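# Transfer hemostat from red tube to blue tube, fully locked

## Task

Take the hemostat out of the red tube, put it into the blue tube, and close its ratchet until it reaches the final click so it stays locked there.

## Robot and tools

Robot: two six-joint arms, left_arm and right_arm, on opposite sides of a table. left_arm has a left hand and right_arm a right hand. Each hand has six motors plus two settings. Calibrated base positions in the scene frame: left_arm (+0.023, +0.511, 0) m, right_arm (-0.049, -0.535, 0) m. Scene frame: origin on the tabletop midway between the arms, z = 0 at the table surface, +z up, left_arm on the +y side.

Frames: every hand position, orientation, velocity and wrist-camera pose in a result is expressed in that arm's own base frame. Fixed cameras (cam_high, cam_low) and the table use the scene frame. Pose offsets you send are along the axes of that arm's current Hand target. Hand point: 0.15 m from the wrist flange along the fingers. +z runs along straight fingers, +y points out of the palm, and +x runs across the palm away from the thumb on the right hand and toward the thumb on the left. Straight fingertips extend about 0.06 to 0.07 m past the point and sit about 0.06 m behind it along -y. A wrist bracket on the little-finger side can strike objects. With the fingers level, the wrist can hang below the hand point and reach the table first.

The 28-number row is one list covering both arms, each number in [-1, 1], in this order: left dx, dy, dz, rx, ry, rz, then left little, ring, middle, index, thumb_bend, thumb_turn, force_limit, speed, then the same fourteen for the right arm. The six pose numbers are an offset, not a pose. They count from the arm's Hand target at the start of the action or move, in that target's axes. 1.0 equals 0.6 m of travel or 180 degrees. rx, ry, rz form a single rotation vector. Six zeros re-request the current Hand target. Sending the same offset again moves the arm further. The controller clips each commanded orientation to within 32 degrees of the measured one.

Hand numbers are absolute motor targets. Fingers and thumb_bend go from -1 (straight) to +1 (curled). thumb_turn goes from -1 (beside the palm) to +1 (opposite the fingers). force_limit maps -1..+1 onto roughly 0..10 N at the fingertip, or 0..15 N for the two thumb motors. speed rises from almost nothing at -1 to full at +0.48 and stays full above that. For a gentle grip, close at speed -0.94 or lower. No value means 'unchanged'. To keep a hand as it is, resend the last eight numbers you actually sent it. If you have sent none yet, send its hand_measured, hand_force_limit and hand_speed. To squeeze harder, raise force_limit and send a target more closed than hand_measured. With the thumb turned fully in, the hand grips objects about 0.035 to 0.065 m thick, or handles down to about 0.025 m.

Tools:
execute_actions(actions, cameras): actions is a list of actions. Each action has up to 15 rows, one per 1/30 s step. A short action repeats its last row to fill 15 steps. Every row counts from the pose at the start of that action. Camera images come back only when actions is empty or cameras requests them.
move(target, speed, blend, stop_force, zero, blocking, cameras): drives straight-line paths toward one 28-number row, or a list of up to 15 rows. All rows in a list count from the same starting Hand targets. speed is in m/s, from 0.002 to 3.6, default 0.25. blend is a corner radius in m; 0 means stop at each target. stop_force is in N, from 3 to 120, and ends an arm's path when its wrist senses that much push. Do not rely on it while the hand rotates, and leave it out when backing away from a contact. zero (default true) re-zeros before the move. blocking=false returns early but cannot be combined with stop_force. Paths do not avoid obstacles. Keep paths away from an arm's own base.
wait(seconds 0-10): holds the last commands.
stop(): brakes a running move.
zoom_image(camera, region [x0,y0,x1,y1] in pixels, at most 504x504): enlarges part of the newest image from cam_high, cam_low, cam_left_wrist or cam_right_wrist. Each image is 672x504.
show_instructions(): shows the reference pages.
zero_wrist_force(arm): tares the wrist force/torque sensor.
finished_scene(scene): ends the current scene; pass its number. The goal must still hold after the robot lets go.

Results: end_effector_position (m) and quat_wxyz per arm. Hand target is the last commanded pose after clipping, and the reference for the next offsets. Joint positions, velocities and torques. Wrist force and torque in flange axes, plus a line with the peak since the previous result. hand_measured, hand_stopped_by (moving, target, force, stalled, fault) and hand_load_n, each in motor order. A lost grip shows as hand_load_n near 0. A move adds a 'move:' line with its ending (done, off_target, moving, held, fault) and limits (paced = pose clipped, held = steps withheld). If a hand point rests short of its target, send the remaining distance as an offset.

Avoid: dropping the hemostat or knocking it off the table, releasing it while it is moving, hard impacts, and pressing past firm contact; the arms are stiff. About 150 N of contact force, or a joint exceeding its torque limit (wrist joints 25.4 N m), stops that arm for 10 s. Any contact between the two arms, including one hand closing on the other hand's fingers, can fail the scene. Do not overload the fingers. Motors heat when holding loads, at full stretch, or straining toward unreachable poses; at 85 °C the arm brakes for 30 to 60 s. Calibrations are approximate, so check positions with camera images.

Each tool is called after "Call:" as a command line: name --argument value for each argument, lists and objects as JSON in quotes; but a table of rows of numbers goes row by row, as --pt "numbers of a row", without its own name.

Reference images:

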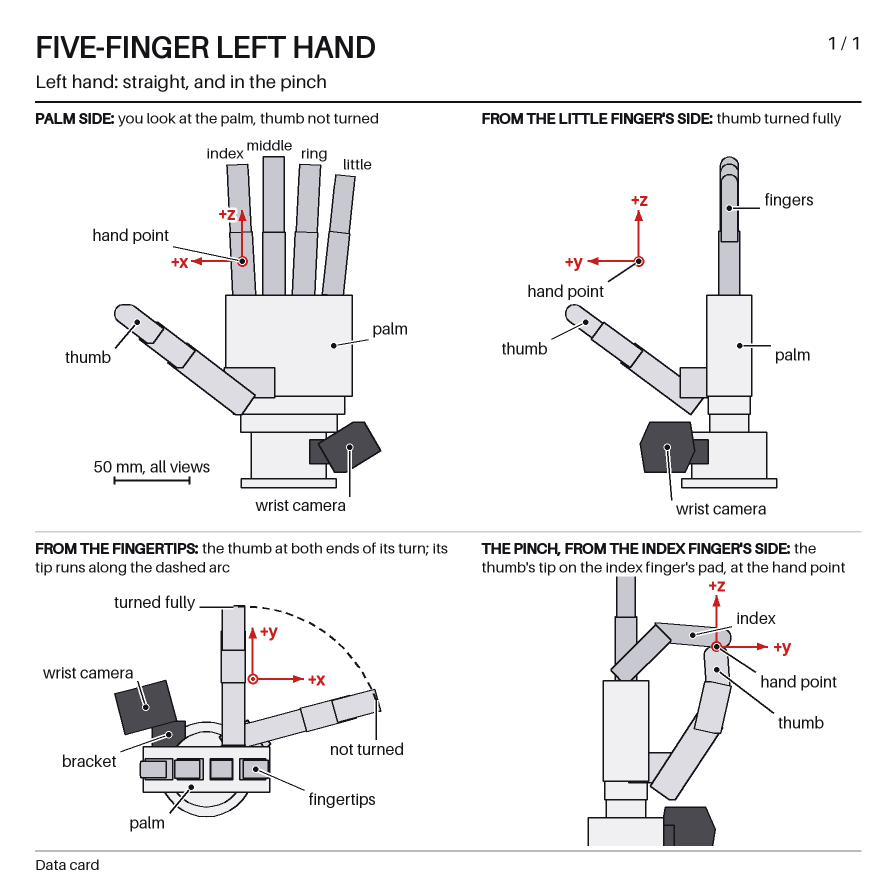

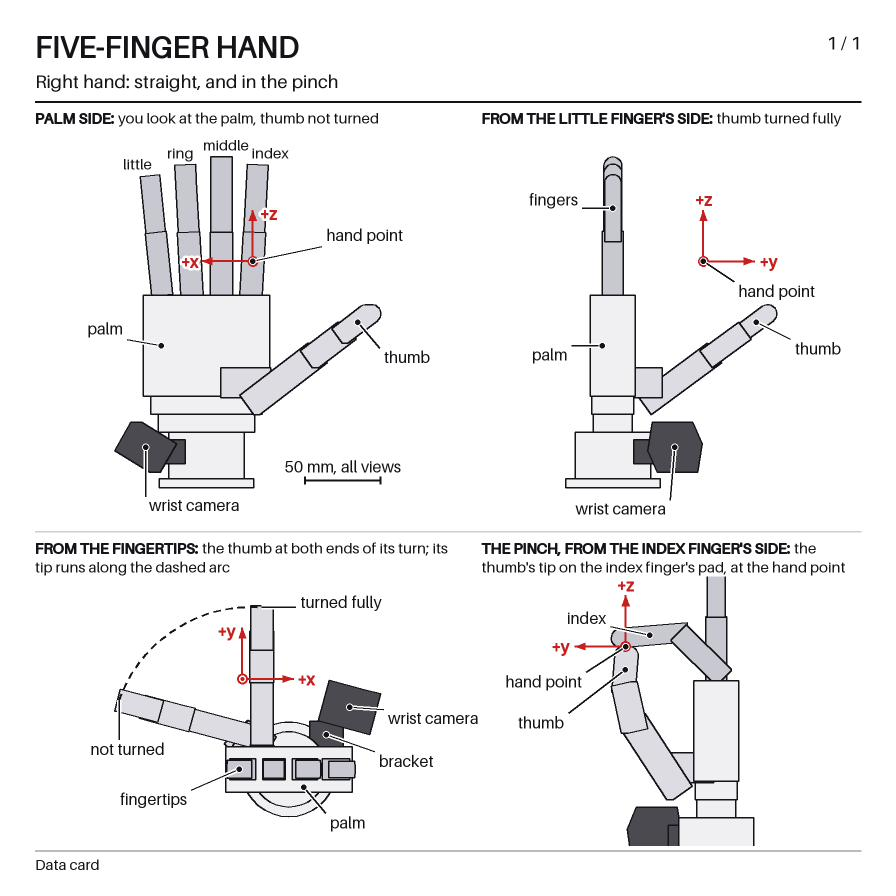

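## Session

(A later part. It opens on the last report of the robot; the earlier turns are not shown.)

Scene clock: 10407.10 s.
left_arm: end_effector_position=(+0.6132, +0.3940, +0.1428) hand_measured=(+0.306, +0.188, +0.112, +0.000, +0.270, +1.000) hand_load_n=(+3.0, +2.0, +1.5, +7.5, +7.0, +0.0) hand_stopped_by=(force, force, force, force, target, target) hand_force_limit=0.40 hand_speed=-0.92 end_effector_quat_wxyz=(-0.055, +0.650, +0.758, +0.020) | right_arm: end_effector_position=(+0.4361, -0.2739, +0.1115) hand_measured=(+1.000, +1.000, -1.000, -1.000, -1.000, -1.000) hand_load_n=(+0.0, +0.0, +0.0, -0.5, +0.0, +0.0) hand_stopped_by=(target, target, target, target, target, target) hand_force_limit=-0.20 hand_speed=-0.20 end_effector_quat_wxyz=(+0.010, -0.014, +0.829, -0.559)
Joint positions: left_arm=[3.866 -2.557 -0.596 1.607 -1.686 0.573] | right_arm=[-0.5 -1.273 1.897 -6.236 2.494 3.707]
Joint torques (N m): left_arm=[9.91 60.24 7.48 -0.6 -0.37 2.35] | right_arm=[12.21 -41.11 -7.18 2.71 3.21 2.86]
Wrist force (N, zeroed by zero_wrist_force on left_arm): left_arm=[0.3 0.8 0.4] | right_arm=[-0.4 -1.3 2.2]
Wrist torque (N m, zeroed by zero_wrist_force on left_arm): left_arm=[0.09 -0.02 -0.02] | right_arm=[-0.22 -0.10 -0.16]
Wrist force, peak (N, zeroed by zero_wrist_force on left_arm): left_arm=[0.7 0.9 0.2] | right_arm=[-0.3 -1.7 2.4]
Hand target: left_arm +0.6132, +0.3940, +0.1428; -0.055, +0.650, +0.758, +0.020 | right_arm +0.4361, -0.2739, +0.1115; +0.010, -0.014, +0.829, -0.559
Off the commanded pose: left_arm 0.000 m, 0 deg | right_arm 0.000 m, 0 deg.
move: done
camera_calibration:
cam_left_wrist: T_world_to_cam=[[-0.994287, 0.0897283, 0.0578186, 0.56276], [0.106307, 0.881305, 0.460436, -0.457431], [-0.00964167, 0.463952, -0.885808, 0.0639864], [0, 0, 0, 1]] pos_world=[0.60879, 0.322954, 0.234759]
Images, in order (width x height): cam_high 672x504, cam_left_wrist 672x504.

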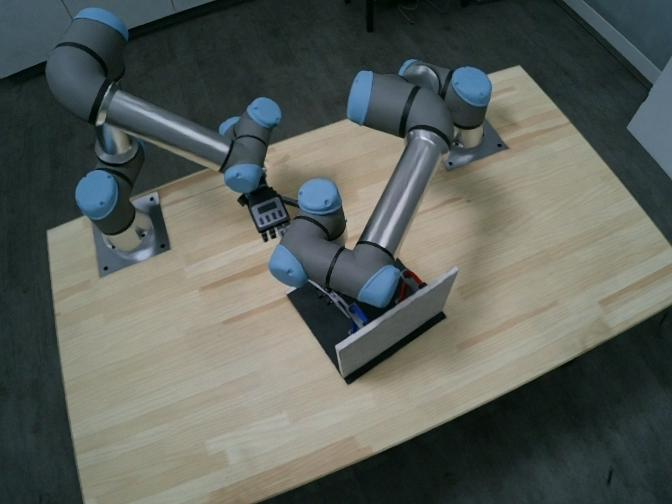

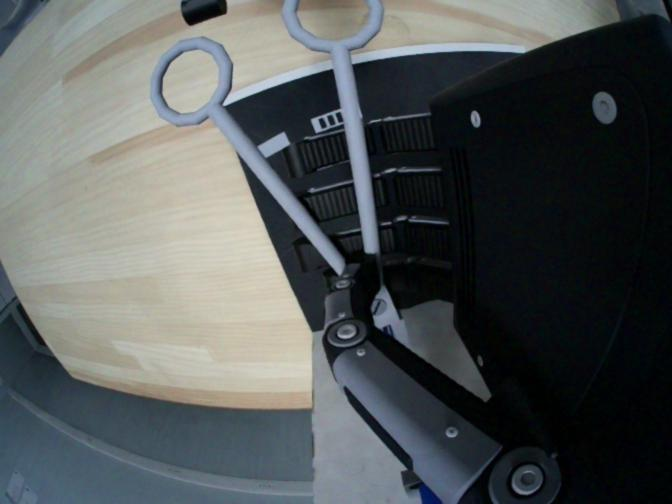

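Call:
zoom_image --camera "cam_left_wrist" --region '[140, 0, 300, 80]'

Call:
execute_actions --actions '[]' --cameras '["cam_right_wrist"]'

Call:
zoom_image --camera "cam_right_wrist" --region '[180, 60, 420, 300]'

Scaled by 3.150 from the camera's 672x504 image, which has a finer 960x720 frame.

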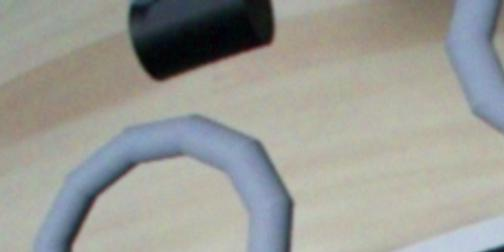

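Scene clock: 10424.70 s.
left_arm: end_effector_position=(+0.6132, +0.3940, +0.1428) hand_measured=(+0.306, +0.188, +0.112, +0.000, +0.270, +1.000) hand_load_n=(+3.0, +2.0, +1.5, +7.5, +7.0, +0.0) hand_stopped_by=(force, force, force, force, target, target) hand_force_limit=0.40 hand_speed=-0.92 end_effector_quat_wxyz=(-0.055, +0.650, +0.758, +0.020) | right_arm: end_effector_position=(+0.4361, -0.2739, +0.1115) hand_measured=(+1.000, +1.000, -1.000, -1.000, -1.000, -1.000) hand_load_n=(+0.0, +0.0, +0.0, +0.0, +0.0, +0.0) hand_stopped_by=(target, target, target, target, target, target) hand_force_limit=-0.20 hand_speed=-0.20 end_effector_quat_wxyz=(+0.010, -0.014, +0.829, -0.559)
Joint positions: left_arm=[3.866 -2.557 -0.596 1.607 -1.686 0.573] | right_arm=[-0.5 -1.273 1.897 -6.236 2.494 3.707]
Joint velocities: within noise
Joint torques (N m): left_arm=[10.36 59.53 8.46 -0.8 0.01 2.35] | right_arm=[12.01 -43.44 -8.27 2.75 3.18 2.54]
Motor temperatures (°C): left_arm=[24 38 29 33 29 32] | right_arm=[24 28 28 31 34 29]
Wrist force (N, zeroed by zero_wrist_force on left_arm): left_arm=[0.2 0.8 0.2] | right_arm=[-0.2 -1.3 2.1]
Wrist torque (N m, zeroed by zero_wrist_force on left_arm): left_arm=[0.11 -0.03 -0.02] | right_arm=[-0.21 -0.12 -0.15]
Wrist force, peak (N, zeroed by zero_wrist_force on left_arm): left_arm=[0.5 0.9 0.4] | right_arm=[-0.4 -1.4 2.4]
Hand target: left_arm +0.6132, +0.3940, +0.1428; -0.055, +0.650, +0.758, +0.020 | right_arm +0.4361, -0.2739, +0.1115; +0.010, -0.014, +0.829, -0.559
Off the commanded pose: left_arm 0.000 m, 0 deg | right_arm 0.000 m, 0 deg.
camera_calibration:
cam_right_wrist: T_world_to_cam=[[-0.290943, 0.358199, -0.887156, 0.318782], [0.8546, 0.514179, -0.0726607, -0.20948], [0.43013, -0.779303, -0.455713, -0.24019], [0, 0, 0, 1]] pos_world=[0.375082, -0.193658, 0.158131]
Images, in order (width x height): cam_right_wrist 672x504.

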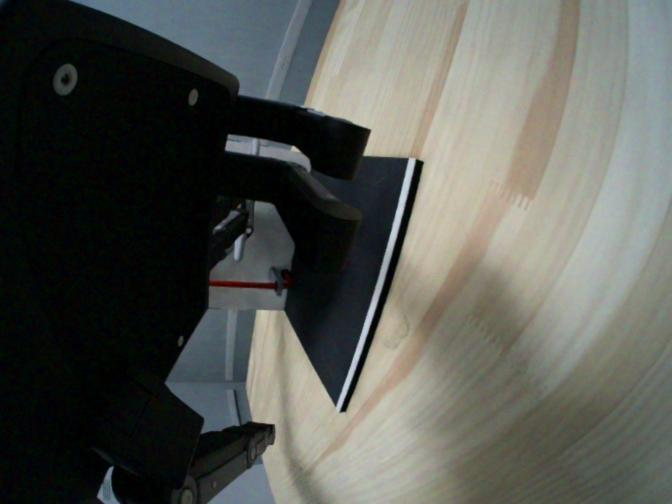

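Scaled by 2.100 from the camera's 672x504 image, which has a finer 960x720 frame.

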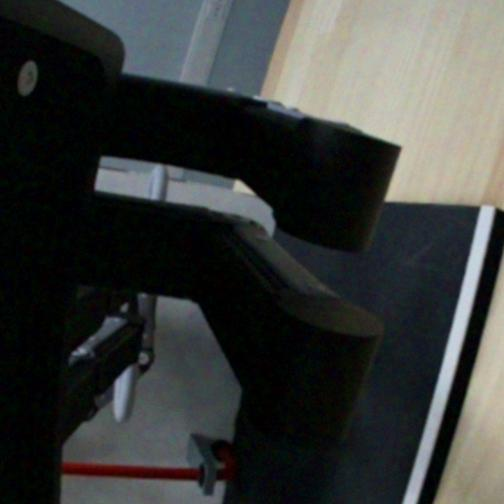

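Call:
move --target '[0,0,0,0,0,0,0.5,0.5,0.55,0.0,0.272,1,0.4,-0.92,-0.0041,-0.0092,0.0229,0,0,0,1,1,-1,-1,-1,-1,-0.2,-0.2]' --speed 0.02 --stop_force 6 --cameras '["cam_left_wrist"]'

Call:
zoom_image --camera "cam_left_wrist" --region '[140, 0, 460, 150]'

Scene clock: 10556.80 s.
left_arm: end_effector_position=(+0.6132, +0.3940, +0.1428) hand_measured=(+0.306, +0.188, +0.112, +0.000, +0.270, +1.000) hand_load_n=(+4.5, +4.0, +1.5, +5.0, +5.0, -0.5) hand_stopped_by=(force, force, force, force, target, target) hand_force_limit=0.40 hand_speed=-0.92 end_effector_quat_wxyz=(-0.055, +0.650, +0.758, +0.020) | right_arm: end_effector_position=(+0.4372, -0.2791, +0.1116) hand_measured=(+1.000, +1.000, -1.000, -1.000, -1.000, -1.000) hand_load_n=(+0.0, +0.0, +0.5, +0.0, +0.0, +0.0) hand_stopped_by=(target, target, target, target, target, target) hand_force_limit=-0.20 hand_speed=-0.20 end_effector_quat_wxyz=(+0.010, -0.014, +0.829, -0.559)
Joint positions: left_arm=[3.866 -2.557 -0.596 1.607 -1.686 0.573] | right_arm=[-0.511 -1.271 1.893 -6.242 2.486 3.696]
Joint torques (N m): left_arm=[-6.22 58.25 10.02 -3.29 0.67 2.26] | right_arm=[12.68 -41.8 -6.89 2.91 2.4 1.22]
Wrist force (N, zeroed by zero_wrist_force on left_arm): left_arm=[1.3 0.5 2.3] | right_arm=[0.3 -3.2 0.2]
Wrist torque (N m, zeroed by zero_wrist_force on left_arm): left_arm=[0.11 0.23 -0.02] | right_arm=[-0.08 -0.07 -0.19]
Wrist force, peak (N, zeroed by zero_wrist_force on left_arm): left_arm=[7.8 -0.4 3.8] | right_arm=[2.0 -1.4 -5.5]
Hand target: left_arm +0.6132, +0.3940, +0.1428; -0.055, +0.650, +0.758, +0.020 | right_arm +0.4372, -0.2791, +0.1116; +0.010, -0.014, +0.829, -0.559 (not the last commanded pose)
Off the commanded pose: left_arm 0.000 m, 0 deg | right_arm 0.010 m, 0 deg.
move: contact (right_arm)
camera_calibration:
cam_left_wrist: T_world_to_cam=[[-0.994287, 0.0897283, 0.0578186, 0.56276], [0.106307, 0.881305, 0.460436, -0.457431], [-0.00964167, 0.463952, -0.885808, 0.0639864], [0, 0, 0, 1]] pos_world=[0.60879, 0.322954, 0.234759]
Images, in order (width x height): cam_left_wrist 672x504.

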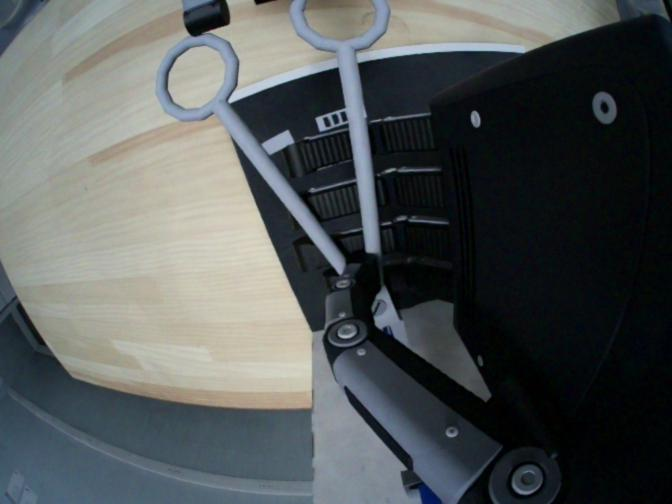

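Scaled by 1.575 from the camera's 672x504 image, which has a finer 960x720 frame.

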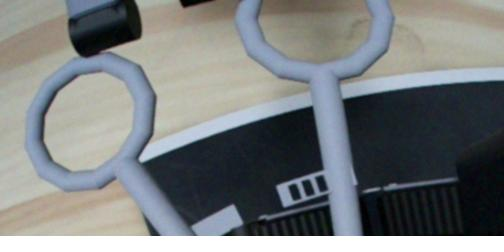

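Call:
move --pt "0 0 0 0 0 0 0.5 0.5 0.55 0.0 0.272 1 0.4 -0.92 0.0016 0.0037 -0.0092 0 0 0 1 1 -1 -1 -1 -1 -0.2 -0.2" --pt "0 0 0 0 0 0 0.5 0.5 0.55 0.0 0.272 1 0.4 -0.92 -0.0181 0.0049 -0.0122 0 0 0 1 1 -1 -1 -1 -1 -0.2 -0.2" --pt "0 0 0 0 0 0 0.5 0.5 0.55 0.0 0.272 1 0.4 -0.92 -0.0236 -0.0074 0.0183 0 0 0 1 1 -1 -1 -1 -1 -0.2 -0.2" --speed 0.02 --stop_force 7 --cameras '["cam_left_wrist"]'

Call:
zoom_image --camera "cam_left_wrist" --region '[140, 0, 460, 150]'

Scene clock: 10588.67 s.
left_arm: end_effector_position=(+0.6132, +0.3940, +0.1428) hand_measured=(+0.306, +0.188, +0.112, +0.000, +0.270, +1.000) hand_load_n=(+10.5, +9.5, +1.5, +1.0, +3.0, -1.0) hand_stopped_by=(force, force, force, force, target, target) hand_force_limit=0.40 hand_speed=-0.92 end_effector_quat_wxyz=(-0.055, +0.650, +0.758, +0.020) | right_arm: end_effector_position=(+0.4517, -0.2905, +0.1115) hand_measured=(+1.000, +1.000, -1.000, -1.000, -1.000, -1.000) hand_load_n=(+0.0, +0.0, +0.5, +1.0, +0.0, +0.0) hand_stopped_by=(target, target, target, target, target, target) hand_force_limit=-0.20 hand_speed=-0.20 end_effector_quat_wxyz=(+0.010, -0.014, +0.829, -0.559)
Joint positions: left_arm=[3.866 -2.557 -0.596 1.607 -1.686 0.573] | right_arm=[-0.518 -1.237 1.845 -6.233 2.48 3.689]
Joint torques (N m): left_arm=[-1.1 57.37 11.69 -2.99 2 2.4] | right_arm=[11.05 -37.14 -2.26 4.2 2.22 2.59]
Wrist force (N, zeroed by zero_wrist_force on left_arm): left_arm=[0.0 3.5 10.6] | right_arm=[-1.9 -13.5 -3.4]
Wrist torque (N m, zeroed by zero_wrist_force on left_arm): left_arm=[0.07 1.24 -0.32] | right_arm=[0.34 -0.19 -0.35]
Wrist force, peak (N, zeroed by zero_wrist_force on left_arm): left_arm=[3.1 4.1 11.3] | right_arm=[-1.9 -13.8 -3.5]
Hand target: left_arm +0.6132, +0.3940, +0.1428; -0.055, +0.650, +0.758, +0.020 | right_arm +0.4518, -0.2905, +0.1116; +0.010, -0.014, +0.829, -0.559
Off the commanded pose: left_arm 0.000 m, 0 deg | right_arm 0.000 m, 0 deg.
move: done
camera_calibration:
cam_left_wrist: T_world_to_cam=[[-0.994287, 0.0897283, 0.0578186, 0.56276], [0.106307, 0.881305, 0.460436, -0.457431], [-0.00964167, 0.463952, -0.885808, 0.0639864], [0, 0, 0, 1]] pos_world=[0.60879, 0.322954, 0.234759]
Images, in order (width x height): cam_left_wrist 672x504.

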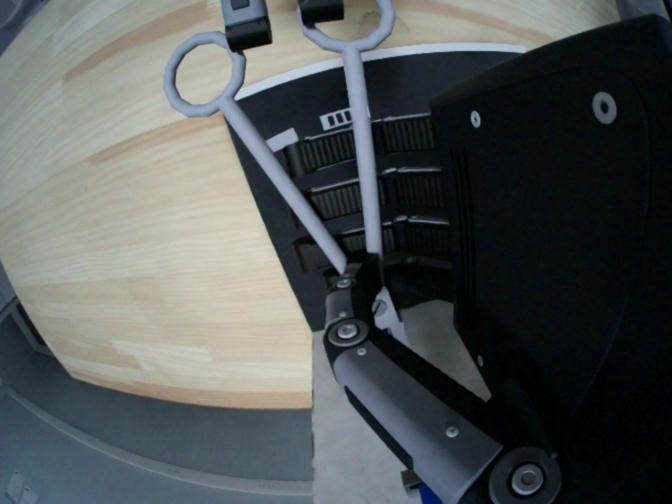

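Scaled by 1.575 from the camera's 672x504 image, which has a finer 960x720 frame.

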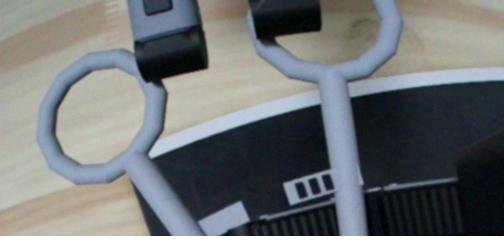

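Call:
move --pt "0 0 0 0 0 0 0.5 0.5 0.55 0.0 0.272 1 0.4 -0.92 0 -0.0123 -0.005 0 0 0 1 1 -1 -1 -1 -1 -0.2 -0.2" --pt "0 0 0 0 0 0 0.5 0.5 0.55 0.0 0.272 1 0.4 -0.92 0.0055 0 -0.0355 0 0 0 1 1 -1 -1 -1 -1 -0.2 -0.2" --pt "0 0 0 0 0 0 0.5 0.5 0.55 0.0 0.272 1 0.4 -0.92 0.0055 0.0278 -0.0243 0 0 0 1 1 -1 -1 -1 -1 -0.2 -0.2" --speed 0.04

Call:
move --pt "0 0 0 0 0 0 0.5 0.5 0.55 0.0 0.272 1 0.4 -0.92 -0.0063 -0.0142 0.0351 0 0 0 1 1 -1 -1 -1 -1 -0.2 -0.2" --speed 0.02 --stop_force 6 --cameras '["cam_left_wrist"]'

Call:
zoom_image --camera "cam_left_wrist" --region '[140, 0, 460, 150]'

Scene clock: 10613.67 s.
left_arm: end_effector_position=(+0.6131, +0.3940, +0.1428) hand_measured=(+0.306, +0.188, +0.112, +0.000, +0.270, +1.000) hand_load_n=(+1.5, +2.5, +2.0, +4.5, +3.5, +0.5) hand_stopped_by=(force, force, force, force, target, target) hand_force_limit=0.40 hand_speed=-0.92 end_effector_quat_wxyz=(-0.055, +0.650, +0.758, +0.020) | right_arm: end_effector_position=(+0.4477, -0.2708, +0.1014) hand_measured=(+1.000, +1.000, -1.000, -1.000, -1.000, -1.000) hand_load_n=(+0.5, +0.0, -0.5, -0.5, +0.0, +0.0) hand_stopped_by=(target, target, target, target, target, target) hand_force_limit=-0.20 hand_speed=-0.20 end_effector_quat_wxyz=(+0.009, -0.014, +0.829, -0.559) end_effector_velocity=(-0.001, +0.000, +0.002) end_effector_angular_velocity=(-0.001, +0.001, -0.002)
Joint positions: left_arm=[3.866 -2.557 -0.596 1.607 -1.686 0.573] | right_arm=[-0.479 -1.23 1.873 -6.236 2.51 3.729]
Joint velocities: left_arm=[within noise] | right_arm=[0 -0.004 -0.001 0.006 0.001 0]
Joint torques (N m): left_arm=[-2.2 56.46 13.32 -4.21 1.4 2.42] | right_arm=[-9.74 -42.42 -25.43 2.88 -0.68 -2.82]
Wrist force (N, zeroed by zero_wrist_force on left_arm): left_arm=[0.5 0.3 0.1] | right_arm=[-0.3 -1.5 2.1]
Wrist torque (N m, zeroed by zero_wrist_force on left_arm): left_arm=[0.04 -0.07 0.00] | right_arm=[-0.23 -0.10 -0.19]
Wrist force, peak (N, zeroed by zero_wrist_force on left_arm): left_arm=[12.3 1.4 8.8] | right_arm=[-1.7 -13.6 -3.6]
Hand target: left_arm +0.6132, +0.3940, +0.1428; -0.055, +0.650, +0.758, +0.020 | right_arm +0.4478, -0.2708, +0.1016; +0.010, -0.014, +0.829, -0.559
Off the commanded pose: left_arm 0.000 m, 0 deg | right_arm 0.000 m, 0 deg.
move: done

Scene clock: 10615.87 s.
left_arm: end_effector_position=(+0.6132, +0.3940, +0.1428) hand_measured=(+0.306, +0.188, +0.114, -0.002, +0.270, +1.000) hand_load_n=(+2.0, +0.0, +0.0, +11.5, +4.0, +3.5) hand_stopped_by=(force, force, force, force, target, target) hand_force_limit=0.40 hand_speed=-0.92 end_effector_quat_wxyz=(-0.055, +0.650, +0.758, +0.020) | right_arm: end_effector_position=(+0.4523, -0.2934, +0.1015) hand_measured=(+1.000, +1.000, -1.000, -1.000, -1.000, -1.000) hand_load_n=(+0.0, +0.0, +0.0, -2.0, +0.0, -0.5) hand_stopped_by=(target, target, target, target, target, target) hand_force_limit=-0.20 hand_speed=-0.20 end_effector_quat_wxyz=(+0.010, -0.014, +0.829, -0.559)
Joint positions: left_arm=[3.866 -2.557 -0.596 1.606 -1.686 0.573] | right_arm=[-0.524 -1.222 1.853 -6.261 2.476 3.684]
Joint torques (N m): left_arm=[-13.74 56.24 14.39 -2.62 0.28 2.19] | right_arm=[11.25 -44.03 -9.09 2.21 3.73 2.81]
Wrist force (N, zeroed by zero_wrist_force on left_arm): left_arm=[1.2 0.1 -2.5] | right_arm=[0.3 1.6 2.7]
Wrist torque (N m, zeroed by zero_wrist_force on left_arm): left_arm=[0.13 -0.38 0.08] | right_arm=[-0.30 -0.11 -0.09]
Wrist force, peak (N, zeroed by zero_wrist_force on left_arm): left_arm=[3.3 -0.9 -1.6] | right_arm=[0.2 1.7 2.9]
Hand target: left_arm +0.6132, +0.3940, +0.1428; -0.055, +0.650, +0.758, +0.020 | right_arm +0.4523, -0.2934, +0.1016; +0.010, -0.014, +0.829, -0.559
Off the commanded pose: left_arm 0.000 m, 0 deg | right_arm 0.000 m, 0 deg.
move: done
camera_calibration:
cam_left_wrist: T_world_to_cam=[[-0.994287, 0.0897283, 0.0578186, 0.56276], [0.106307, 0.881305, 0.460436, -0.457431], [-0.00964167, 0.463952, -0.885808, 0.0639864], [0, 0, 0, 1]] pos_world=[0.60879, 0.322954, 0.234759]
Images, in order (width x height): cam_left_wrist 672x504.

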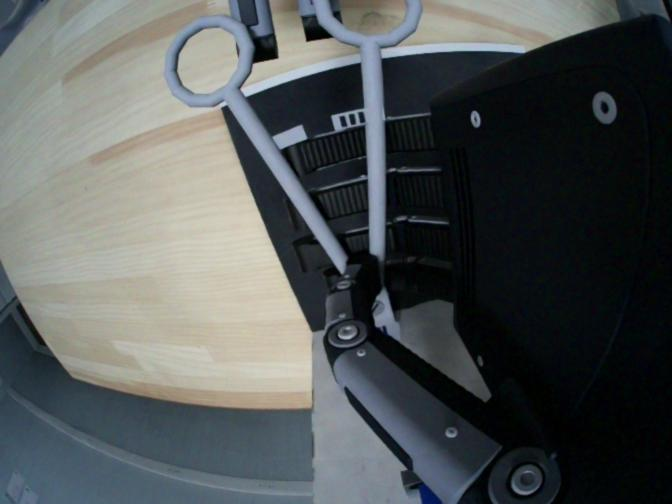

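Scaled by 1.575 from the camera's 672x504 image, which has a finer 960x720 frame.

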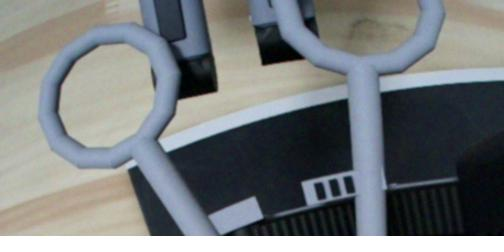

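Call:
move --target '[0,0,0,0,0,0,0.5,0.5,0.55,0.0,0.272,1,0.4,-0.92,0,0,0,0,0,0,1,1,1,-1,-1,-1,-0.2,-0.2]' --speed 0.05

Call:
move --pt "0 0 0 0 0 0 0.5 0.5 0.55 0.0 0.272 1 0.4 -0.92 0.0164 0 0.0018 0 0 0 1 1 1 -1 -1 -1 -0.2 -0.2" --pt "0 0 0 0 0 0 0.5 0.5 0.55 0.0 0.272 1 0.4 -0.92 0.0164 -0.0118 -0.0018 0 0 0 1 1 1 -1 -1 -1 -0.2 -0.2" --speed 0.03 --stop_force 5 --cameras '["cam_left_wrist"]'

Call:
zoom_image --camera "cam_left_wrist" --region '[140, 0, 460, 150]'

Scene clock: 10751.27 s.
left_arm: end_effector_position=(+0.6132, +0.3940, +0.1428) hand_measured=(+0.306, +0.188, +0.114, -0.002, +0.270, +1.000) hand_load_n=(+2.0, +0.0, +0.0, +11.5, +4.5, +3.5) hand_stopped_by=(force, force, force, force, target, target) hand_force_limit=0.40 hand_speed=-0.92 end_effector_quat_wxyz=(-0.055, +0.650, +0.758, +0.020) | right_arm: end_effector_position=(+0.4523, -0.2934, +0.1016) hand_measured=(+1.000, +1.000, +1.000, -1.000, -1.000, -1.000) hand_load_n=(+0.0, +0.0, +0.0, -2.0, +0.0, -0.5) hand_stopped_by=(target, target, target, target, target, target) hand_force_limit=-0.20 hand_speed=-0.20 end_effector_quat_wxyz=(+0.010, -0.014, +0.829, -0.559)
Joint positions: left_arm=[3.866 -2.557 -0.596 1.607 -1.686 0.573] | right_arm=[-0.524 -1.222 1.853 -6.261 2.476 3.684]
Joint torques (N m): left_arm=[-10.86 54.83 16.13 -0.43 -0.75 2.35] | right_arm=[10.64 -44.47 -10.53 2.12 3.16 2.95]
Wrist force (N, zeroed by zero_wrist_force on left_arm): left_arm=[1.2 -0.1 -2.4] | right_arm=[0.0 1.7 2.8]
Wrist torque (N m, zeroed by zero_wrist_force on left_arm): left_arm=[0.11 -0.36 0.07] | right_arm=[-0.29 -0.08 -0.10]
Wrist force, peak (N, zeroed by zero_wrist_force on left_arm): left_arm=[1.3 -0.1 -2.7] | right_arm=[0.2 1.8 3.0]
Hand target: left_arm +0.6132, +0.3940, +0.1428; -0.055, +0.650, +0.758, +0.020 | right_arm +0.4523, -0.2934, +0.1016; +0.010, -0.014, +0.829, -0.559
Off the commanded pose: left_arm 0.000 m, 0 deg | right_arm 0.000 m, 0 deg.
move: done

Scene clock: 10752.93 s.
left_arm: end_effector_position=(+0.6132, +0.3940, +0.1428) hand_measured=(+0.306, +0.188, +0.114, -0.002, +0.270, +1.000) hand_load_n=(+5.0, +0.0, +0.0, +8.0, +3.0, +2.0) hand_stopped_by=(force, force, force, force, target, target) hand_force_limit=0.40 hand_speed=-0.92 end_effector_quat_wxyz=(-0.055, +0.650, +0.758, +0.020) | right_arm: end_effector_position=(+0.4425, -0.2954, +0.1085) hand_measured=(+1.000, +1.000, +1.000, -1.000, -1.000, -1.000) hand_load_n=(+0.0, +0.0, +0.0, -0.5, +0.0, +0.0) hand_stopped_by=(target, target, target, target, target, target) hand_force_limit=-0.20 hand_speed=-0.20 end_effector_quat_wxyz=(+0.010, -0.014, +0.829, -0.559)
Joint positions: left_arm=[3.866 -2.557 -0.596 1.607 -1.686 0.573] | right_arm=[-0.54 -1.254 1.875 -6.263 2.462 3.667]
Joint torques (N m): left_arm=[-9.02 54.69 16.75 -0.41 -0.75 2.38] | right_arm=[6.31 -16.23 -8.36 -1.74 1.87 1.29]
Wrist force (N, zeroed by zero_wrist_force on left_arm): left_arm=[0.5 0.3 0.4] | right_arm=[-0.3 -1.6 2.2]
Wrist torque (N m, zeroed by zero_wrist_force on left_arm): left_arm=[0.02 -0.06 0.01] | right_arm=[-0.25 -0.12 -0.12]
Wrist force, peak (N, zeroed by zero_wrist_force on left_arm): left_arm=[1.5 0.4 -2.3] | right_arm=[0.3 1.8 2.7]
Hand target: left_arm +0.6132, +0.3940, +0.1428; -0.055, +0.650, +0.758, +0.020 | right_arm +0.4426, -0.2954, +0.1085; +0.010, -0.014, +0.829, -0.559
Off the commanded pose: left_arm 0.000 m, 0 deg | right_arm 0.000 m, 0 deg.
move: done
camera_calibration:
cam_left_wrist: T_world_to_cam=[[-0.994287, 0.0897283, 0.0578186, 0.56276], [0.106307, 0.881305, 0.460436, -0.457431], [-0.00964167, 0.463952, -0.885808, 0.0639864], [0, 0, 0, 1]] pos_world=[0.60879, 0.322954, 0.234759]
Images, in order (width x height): cam_left_wrist 672x504.

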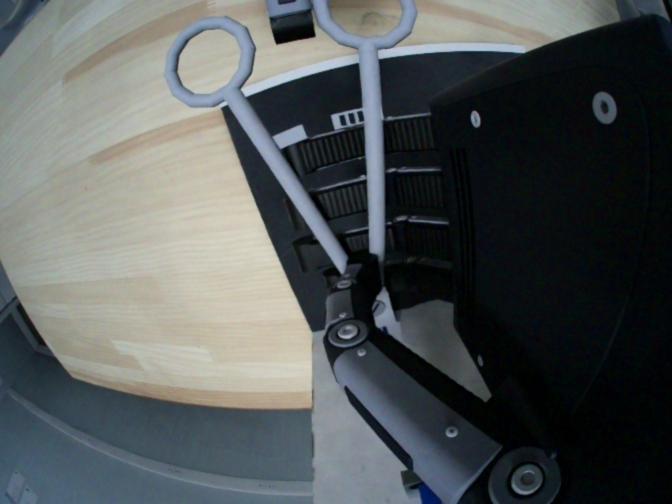

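Scaled by 1.575 from the camera's 672x504 image, which has a finer 960x720 frame.

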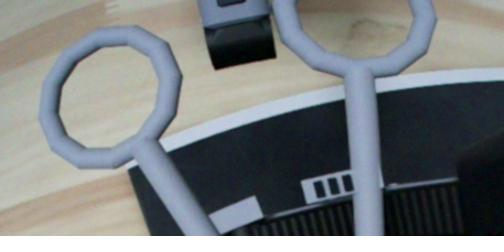

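Call:
move --target '[0,0,0,0,0,0,0.52,0.52,0.55,0.0,0.272,1,0.6,-0.92,0,0,0,0,0,0,1,1,1,-1,-1,-1,-0.2,-0.2]' --speed 0.05

Call:
move --target '[0,0,0,0,0,0,0.52,0.52,0.55,0.0,0.272,1,0.6,-0.92,-0.0247,0.0015,-0.0038,0,0,0,1,1,1,-1,-1,-1,-0.2,-0.2]' --speed 0.01 --stop_force 7 --cameras '["cam_left_wrist"]'

Call:
zoom_image --camera "cam_left_wrist" --region '[140, 0, 460, 150]'

Scene clock: 10767.20 s.
left_arm: end_effector_position=(+0.6132, +0.3940, +0.1428) hand_measured=(+0.402, +0.274, +0.114, -0.002, +0.270, +1.000) hand_load_n=(+9.0, +7.5, +0.0, +17.0, +2.5, +3.5) hand_stopped_by=(force, force, force, force, target, target) hand_force_limit=0.60 hand_speed=-0.92 end_effector_quat_wxyz=(-0.055, +0.650, +0.758, +0.020) | right_arm: end_effector_position=(+0.4426, -0.2954, +0.1085) hand_measured=(+1.000, +1.000, +1.000, -1.000, -1.000, -1.000) hand_load_n=(+0.0, +0.0, +0.0, -0.5, +0.0, -0.5) hand_stopped_by=(target, target, target, target, target, target) hand_force_limit=-0.20 hand_speed=-0.20 end_effector_quat_wxyz=(+0.010, -0.014, +0.829, -0.559)
Joint positions: left_arm=[3.866 -2.557 -0.596 1.607 -1.686 0.573] | right_arm=[-0.54 -1.254 1.875 -6.263 2.462 3.667]
Joint torques (N m): left_arm=[-7.05 53.74 18.05 -0.46 -0.81 2.28] | right_arm=[10.89 -15.37 -7.45 -0.82 2.87 1.17]
Wrist force (N, zeroed by zero_wrist_force on left_arm): left_arm=[0.4 0.7 -0.1] | right_arm=[-0.3 -1.4 2.2]
Wrist torque (N m, zeroed by zero_wrist_force on left_arm): left_arm=[0.11 -0.07 -0.01] | right_arm=[-0.22 -0.11 -0.12]
Wrist force, peak (N, zeroed by zero_wrist_force on left_arm): left_arm=[0.6 0.7 0.3] | right_arm=[-0.2 -1.8 2.4]
Hand target: left_arm +0.6132, +0.3940, +0.1428; -0.055, +0.650, +0.758, +0.020 | right_arm +0.4426, -0.2954, +0.1085; +0.010, -0.014, +0.829, -0.559
Off the commanded pose: left_arm 0.000 m, 0 deg | right_arm 0.000 m, 0 deg.
move: done

Scene clock: 10769.83 s.
left_arm: end_effector_position=(+0.6132, +0.3940, +0.1428) hand_measured=(+0.402, +0.276, +0.114, -0.002, +0.270, +1.000) hand_load_n=(+5.5, +2.5, +0.0, +20.0, +5.0, +5.0) hand_stopped_by=(force, force, force, force, target, target) hand_force_limit=0.60 hand_speed=-0.92 end_effector_quat_wxyz=(-0.055, +0.650, +0.758, +0.020) | right_arm: end_effector_position=(+0.4573, -0.2924, +0.1086) hand_measured=(+1.000, +1.000, +1.000, -1.000, -1.000, -1.000) hand_load_n=(+0.0, +0.0, +0.0, -2.5, +0.0, -0.5) hand_stopped_by=(target, target, target, target, target, target) hand_force_limit=-0.20 hand_speed=-0.20 end_effector_quat_wxyz=(+0.010, -0.014, +0.829, -0.559)
Joint positions: left_arm=[3.866 -2.557 -0.596 1.607 -1.686 0.573] | right_arm=[-0.515 -1.22 1.83 -6.233 2.482 3.692]
Joint torques (N m): left_arm=[-6.02 53.61 19.45 -0.4 -0.73 2.26] | right_arm=[-11.11 -45.55 -10.53 -2.13 -0.76 -1.64]
Wrist force (N, zeroed by zero_wrist_force on left_arm): left_arm=[1.8 -0.9 -2.8] | right_arm=[0.8 2.1 2.2]
Wrist torque (N m, zeroed by zero_wrist_force on left_arm): left_arm=[0.09 -0.42 0.18] | right_arm=[-0.30 -0.06 -0.16]
Wrist force, peak (N, zeroed by zero_wrist_force on left_arm): left_arm=[1.8 -2.2 -2.5] | right_arm=[2.7 -1.0 3.0]
Hand target: left_arm +0.6132, +0.3940, +0.1428; -0.055, +0.650, +0.758, +0.020 | right_arm +0.4573, -0.2924, +0.1086; +0.010, -0.014, +0.829, -0.559
Off the commanded pose: left_arm 0.000 m, 0 deg | right_arm 0.000 m, 0 deg.
move: done
camera_calibration:
cam_left_wrist: T_world_to_cam=[[-0.994287, 0.0897283, 0.0578186, 0.56276], [0.106307, 0.881305, 0.460436, -0.457431], [-0.00964167, 0.463952, -0.885808, 0.0639864], [0, 0, 0, 1]] pos_world=[0.60879, 0.322954, 0.234759]
Images, in order (width x height): cam_left_wrist 672x504.

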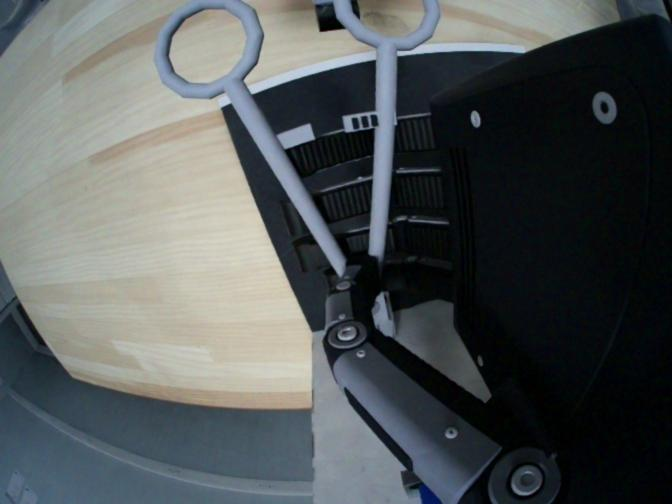

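Scaled by 1.575 from the camera's 672x504 image, which has a finer 960x720 frame.

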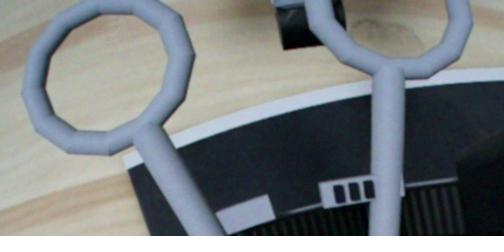

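Call:
move --target '[0,0,0,0,0,0,0.2,0.1,0.55,0.0,0.272,1,0.6,-0.92,0.0099,-0.0006,0.0015,0,0,0,1,1,1,-1,-1,-1,-0.2,-0.2]' --speed 0.02 --cameras '["cam_left_wrist"]'

Call:
zoom_image --camera "cam_left_wrist" --region '[140, 0, 460, 150]'

Call:
move --target '[0,0,0,0,0,0,0.2,0.1,0.55,0.0,0.2,1,0.6,-0.92,0,0,0,0,0,0,1,1,1,-1,-1,-1,-0.2,-0.2]' --speed 0.02 --cameras '["cam_left_wrist"]'

Call:
zoom_image --camera "cam_left_wrist" --region '[140, 0, 460, 150]'

Scene clock: 10838.23 s.
left_arm: end_effector_position=(+0.6132, +0.3940, +0.1428) hand_measured=(+0.200, +0.100, +0.114, -0.002, +0.270, +1.000) hand_load_n=(+0.5, +0.0, +1.0, +5.5, +4.0, +0.0) hand_stopped_by=(target, target, force, force, target, target) hand_force_limit=0.60 hand_speed=-0.92 end_effector_quat_wxyz=(-0.055, +0.650, +0.758, +0.020) | right_arm: end_effector_position=(+0.4514, -0.2936, +0.1086) hand_measured=(+1.000, +1.000, +1.000, -1.000, -1.000, -1.000) hand_load_n=(+0.0, +0.0, +0.0, +0.0, +0.0, +0.0) hand_stopped_by=(target, target, target, target, target, target) hand_force_limit=-0.20 hand_speed=-0.20 end_effector_quat_wxyz=(+0.010, -0.014, +0.829, -0.559)
Joint positions: left_arm=[3.866 -2.557 -0.596 1.607 -1.686 0.573] | right_arm=[-0.525 -1.234 1.848 -6.245 2.474 3.682]
Joint torques (N m): left_arm=[-2.63 52.51 20.69 -0.48 -0.66 2.23] | right_arm=[12.42 -17.6 -26.02 2.74 3.3 2.13]
Wrist force (N, zeroed by zero_wrist_force on left_arm): left_arm=[0.4 0.5 0.3] | right_arm=[-0.1 -1.6 2.1]
Wrist torque (N m, zeroed by zero_wrist_force on left_arm): left_arm=[0.05 -0.05 -0.01] | right_arm=[-0.26 -0.12 -0.12]
Wrist force, peak (N, zeroed by zero_wrist_force on left_arm): left_arm=[2.4 0.6 -3.5] | right_arm=[-0.4 3.7 2.2]
Hand target: left_arm +0.6132, +0.3940, +0.1428; -0.055, +0.650, +0.758, +0.020 | right_arm +0.4514, -0.2936, +0.1085; +0.010, -0.014, +0.829, -0.559
Off the commanded pose: left_arm 0.000 m, 0 deg | right_arm 0.000 m, 0 deg.
move: done
camera_calibration:
cam_left_wrist: T_world_to_cam=[[-0.994287, 0.0897283, 0.0578186, 0.56276], [0.106307, 0.881305, 0.460436, -0.457431], [-0.00964167, 0.463952, -0.885808, 0.0639864], [0, 0, 0, 1]] pos_world=[0.60879, 0.322954, 0.234759]
Images, in order (width x height): cam_left_wrist 672x504.

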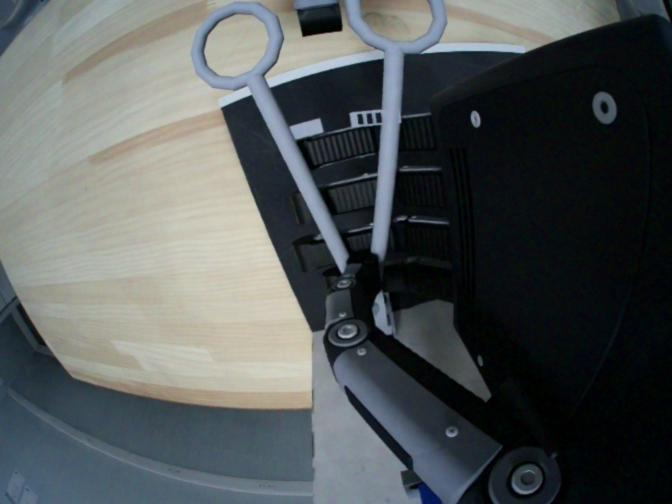

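Scaled by 1.575 from the camera's 672x504 image, which has a finer 960x720 frame.

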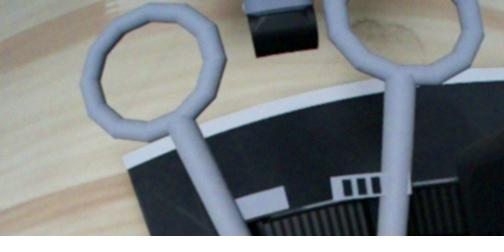

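Scene clock: 10839.10 s.
left_arm: end_effector_position=(+0.6132, +0.3940, +0.1428) hand_measured=(+0.200, +0.100, +0.112, +0.000, +0.200, +1.000) hand_load_n=(+0.0, +0.0, +1.5, +0.0, -0.5, +0.0) hand_stopped_by=(target, target, force, force, target, target) hand_force_limit=0.60 hand_speed=-0.92 end_effector_quat_wxyz=(-0.055, +0.650, +0.758, +0.020) | right_arm: end_effector_position=(+0.4514, -0.2936, +0.1085) hand_measured=(+1.000, +1.000, +1.000, -1.000, -1.000, -1.000) hand_load_n=(+0.0, +0.0, +0.0, +0.0, +0.0, +0.0) hand_stopped_by=(target, target, target, target, target, target) hand_force_limit=-0.20 hand_speed=-0.20 end_effector_quat_wxyz=(+0.010, -0.014, +0.829, -0.559)
Joint positions: left_arm=[3.866 -2.557 -0.596 1.607 -1.686 0.573] | right_arm=[-0.525 -1.234 1.848 -6.245 2.474 3.682]
Joint torques (N m): left_arm=[-2.65 52.35 20.91 -0.52 -0.55 2.26] | right_arm=[12.94 -16.78 -25.63 2.6 2.95 1.69]
Wrist force (N, zeroed by zero_wrist_force on left_arm): left_arm=[0.2 0.6 0.3] | right_arm=[-0.1 -1.7 2.3]
Wrist torque (N m, zeroed by zero_wrist_force on left_arm): left_arm=[0.08 -0.02 -0.02] | right_arm=[-0.27 -0.13 -0.11]
Wrist force, peak (N, zeroed by zero_wrist_force on left_arm): left_arm=[0.5 0.8 0.2] | right_arm=[-0.1 -1.9 2.4]
Hand target: left_arm +0.6132, +0.3940, +0.1428; -0.055, +0.650, +0.758, +0.020 | right_arm +0.4514, -0.2936, +0.1085; +0.010, -0.014, +0.829, -0.559
Off the commanded pose: left_arm 0.000 m, 0 deg | right_arm 0.000 m, 0 deg.
move: done
camera_calibration:
cam_left_wrist: T_world_to_cam=[[-0.994287, 0.0897283, 0.0578186, 0.56276], [0.106307, 0.881305, 0.460436, -0.457431], [-0.00964167, 0.463952, -0.885808, 0.0639864], [0, 0, 0, 1]] pos_world=[0.60879, 0.322954, 0.234759]
Images, in order (width x height): cam_left_wrist 672x504.

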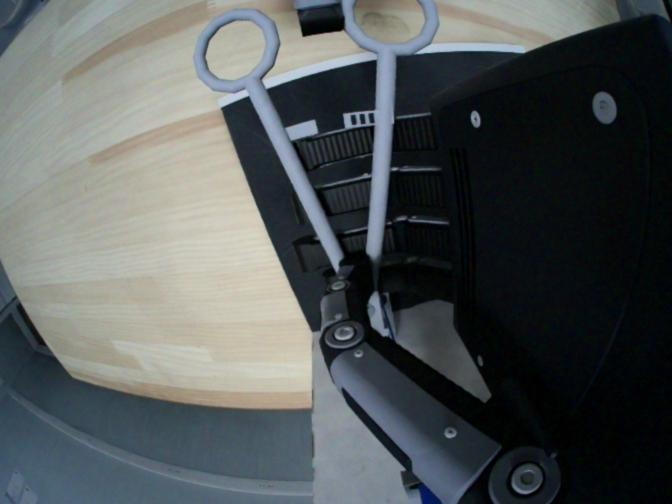

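Scaled by 1.575 from the camera's 672x504 image, which has a finer 960x720 frame.

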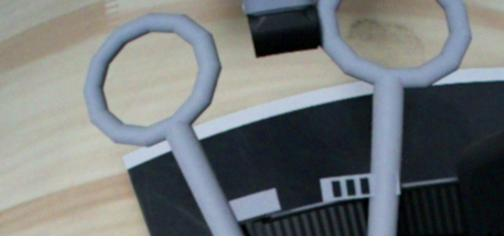

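Call:
move --target '[0,0,0,0,0,0,0.34,0.22,0.55,0.0,0.2,1,-0.4,-0.92,0,0,0,0,0,0,1,1,1,-1,-1,-1,-0.2,-0.2]' --speed 0.02 --cameras '["cam_left_wrist"]'

Call:
zoom_image --camera "cam_left_wrist" --region '[140, 0, 460, 150]'

Scene clock: 10923.03 s.
left_arm: end_effector_position=(+0.6132, +0.3940, +0.1428) hand_measured=(+0.280, +0.204, +0.114, +0.000, +0.200, +1.000) hand_load_n=(+1.5, +3.0, +0.0, +3.0, +0.0, +0.5) hand_stopped_by=(force, force, force, force, target, target) hand_force_limit=-0.40 hand_speed=-0.92 end_effector_quat_wxyz=(-0.055, +0.650, +0.758, +0.020) | right_arm: end_effector_position=(+0.4514, -0.2936, +0.1085) hand_measured=(+1.000, +1.000, +1.000, -1.000, -1.000, -1.000) hand_load_n=(+0.0, +0.0, +0.0, +0.0, +0.0, +0.0) hand_stopped_by=(target, target, target, target, target, target) hand_force_limit=-0.20 hand_speed=-0.20 end_effector_quat_wxyz=(+0.010, -0.014, +0.829, -0.559)
Joint positions: left_arm=[3.866 -2.557 -0.596 1.607 -1.686 0.573] | right_arm=[-0.525 -1.234 1.848 -6.245 2.474 3.682]
Joint torques (N m): left_arm=[-0.71 51.24 22.67 -0.48 -0.59 2.23] | right_arm=[11.79 -16.51 -24.95 0.33 0.82 1.88]
Wrist force (N, zeroed by zero_wrist_force on left_arm): left_arm=[0.3 0.4 0.0] | right_arm=[-0.4 -1.6 2.2]
Wrist torque (N m, zeroed by zero_wrist_force on left_arm): left_arm=[0.05 -0.04 -0.01] | right_arm=[-0.25 -0.09 -0.13]
Wrist force, peak (N, zeroed by zero_wrist_force on left_arm): left_arm=[0.9 0.6 0.2] | right_arm=[-0.2 -1.7 2.4]
Hand target: left_arm +0.6132, +0.3940, +0.1428; -0.055, +0.650, +0.758, +0.020 | right_arm +0.4514, -0.2936, +0.1085; +0.010, -0.014, +0.829, -0.559
Off the commanded pose: left_arm 0.000 m, 0 deg | right_arm 0.000 m, 0 deg.
move: done
camera_calibration:
cam_left_wrist: T_world_to_cam=[[-0.994287, 0.0897283, 0.0578186, 0.56276], [0.106307, 0.881305, 0.460436, -0.457431], [-0.00964167, 0.463952, -0.885808, 0.0639864], [0, 0, 0, 1]] pos_world=[0.60879, 0.322954, 0.234759]
Images, in order (width x height): cam_left_wrist 672x504.

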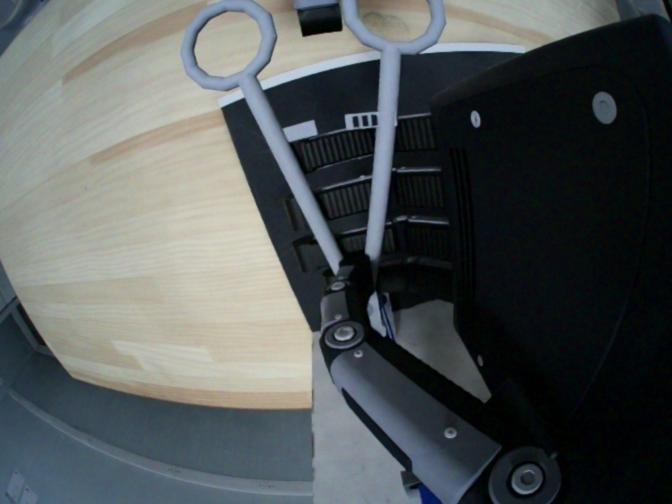

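Scaled by 1.575 from the camera's 672x504 image, which has a finer 960x720 frame.

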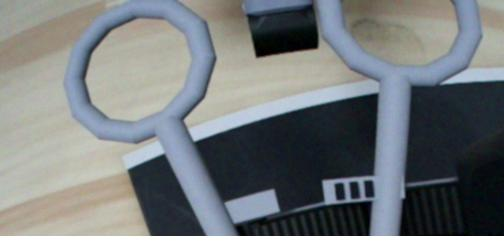

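Call:
move --target '[0,0,0,0,0.0333,0,0.34,0.22,0.55,0.0,0.25,1,-0.5,-0.92,0,0,0,0,0,0,1,1,1,-1,-1,-1,-0.2,-0.2]' --speed 0.03 --cameras '["cam_left_wrist","cam_high"]'

Call:
zoom_image --camera "cam_left_wrist" --region '[140, 0, 460, 150]'

Call:
zoom_image --camera "cam_high" --region '[320, 280, 370, 335]'

Scene clock: 10967.80 s.
left_arm: end_effector_position=(+0.6132, +0.3939, +0.1427) hand_measured=(+0.280, +0.204, +0.114, +0.000, +0.232, +1.000) hand_load_n=(+1.0, +1.0, +0.0, +4.0, +3.0, +0.0) hand_stopped_by=(force, force, force, force, force, target) hand_force_limit=-0.50 hand_speed=-0.92 end_effector_quat_wxyz=(-0.095, +0.648, +0.754, +0.054) end_effector_velocity=(+0.000, -0.002, -0.002) end_effector_angular_velocity=(-0.009, +0.002, +0.001) | right_arm: end_effector_position=(+0.4514, -0.2936, +0.1085) hand_measured=(+1.000, +1.000, +1.000, -1.000, -1.000, -1.000) hand_load_n=(+0.0, +0.0, +0.0, +0.0, +0.0, +0.0) hand_stopped_by=(target, target, target, target, target, target) hand_force_limit=-0.20 hand_speed=-0.20 end_effector_quat_wxyz=(+0.010, -0.014, +0.829, -0.559)
Joint positions: left_arm=[3.832 -2.52 -0.672 1.697 -1.777 0.549] | right_arm=[-0.525 -1.234 1.848 -6.245 2.474 3.682]
Joint velocities: left_arm=[-0.001 -0.002 -0.001 -0.005 0.005 -0.002] | right_arm=[within noise]
Joint torques (N m): left_arm=[4.28 50.9 27.24 -4.11 1.04 -0.75] | right_arm=[12.18 -17.23 -25.13 -0.73 -0.6 1.91]
Wrist force (N, zeroed by zero_wrist_force on left_arm): left_arm=[0.4 0.6 0.5] | right_arm=[0.0 -1.6 2.2]
Wrist torque (N m, zeroed by zero_wrist_force on left_arm): left_arm=[0.05 -0.02 0.02] | right_arm=[-0.26 -0.14 -0.11]
Wrist force, peak (N, zeroed by zero_wrist_force on left_arm): left_arm=[0.7 0.9 0.1] | right_arm=[-0.3 -1.7 2.4]
Hand target: left_arm +0.6132, +0.3940, +0.1428; -0.095, +0.648, +0.754, +0.054 | right_arm +0.4514, -0.2936, +0.1085; +0.010, -0.014, +0.829, -0.559
Off the commanded pose: left_arm 0.000 m, 0 deg | right_arm 0.000 m, 0 deg.
move: done
camera_calibration:
cam_left_wrist: T_world_to_cam=[[-0.992752, 0.0868765, 0.0830364, 0.559398], [0.118282, 0.828575, 0.547242, -0.456331], [-0.0212594, 0.553097, -0.832845, 0.0284201], [0, 0, 0, 1]] pos_world=[0.609924, 0.313787, 0.226943]
Images, in order (width x height): cam_high 672x504, cam_left_wrist 672x504.

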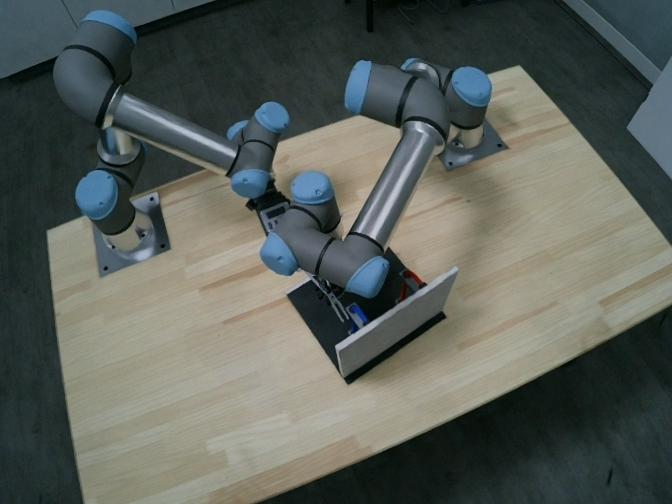

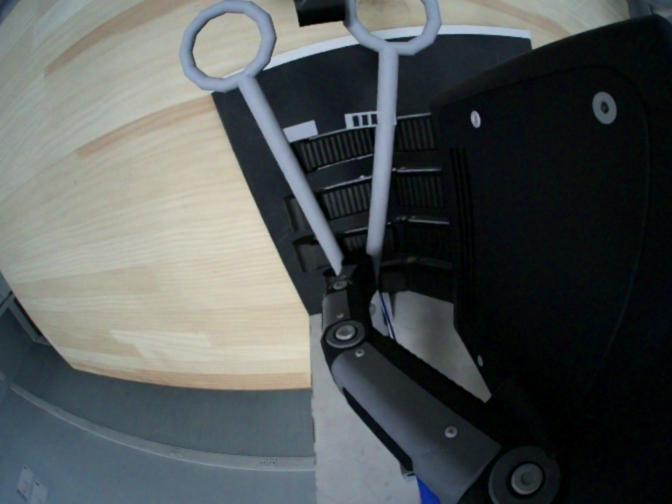

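Scaled by 1.575 from the camera's 672x504 image, which has a finer 960x720 frame.

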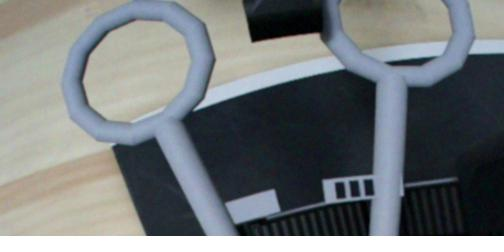

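Scaled by 9.164 from the camera's 672x504 image, which has a finer 960x720 frame.

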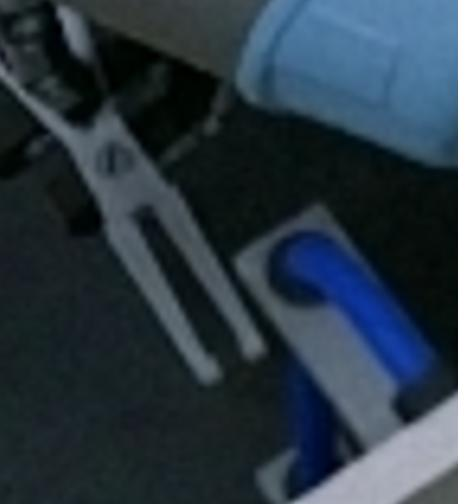

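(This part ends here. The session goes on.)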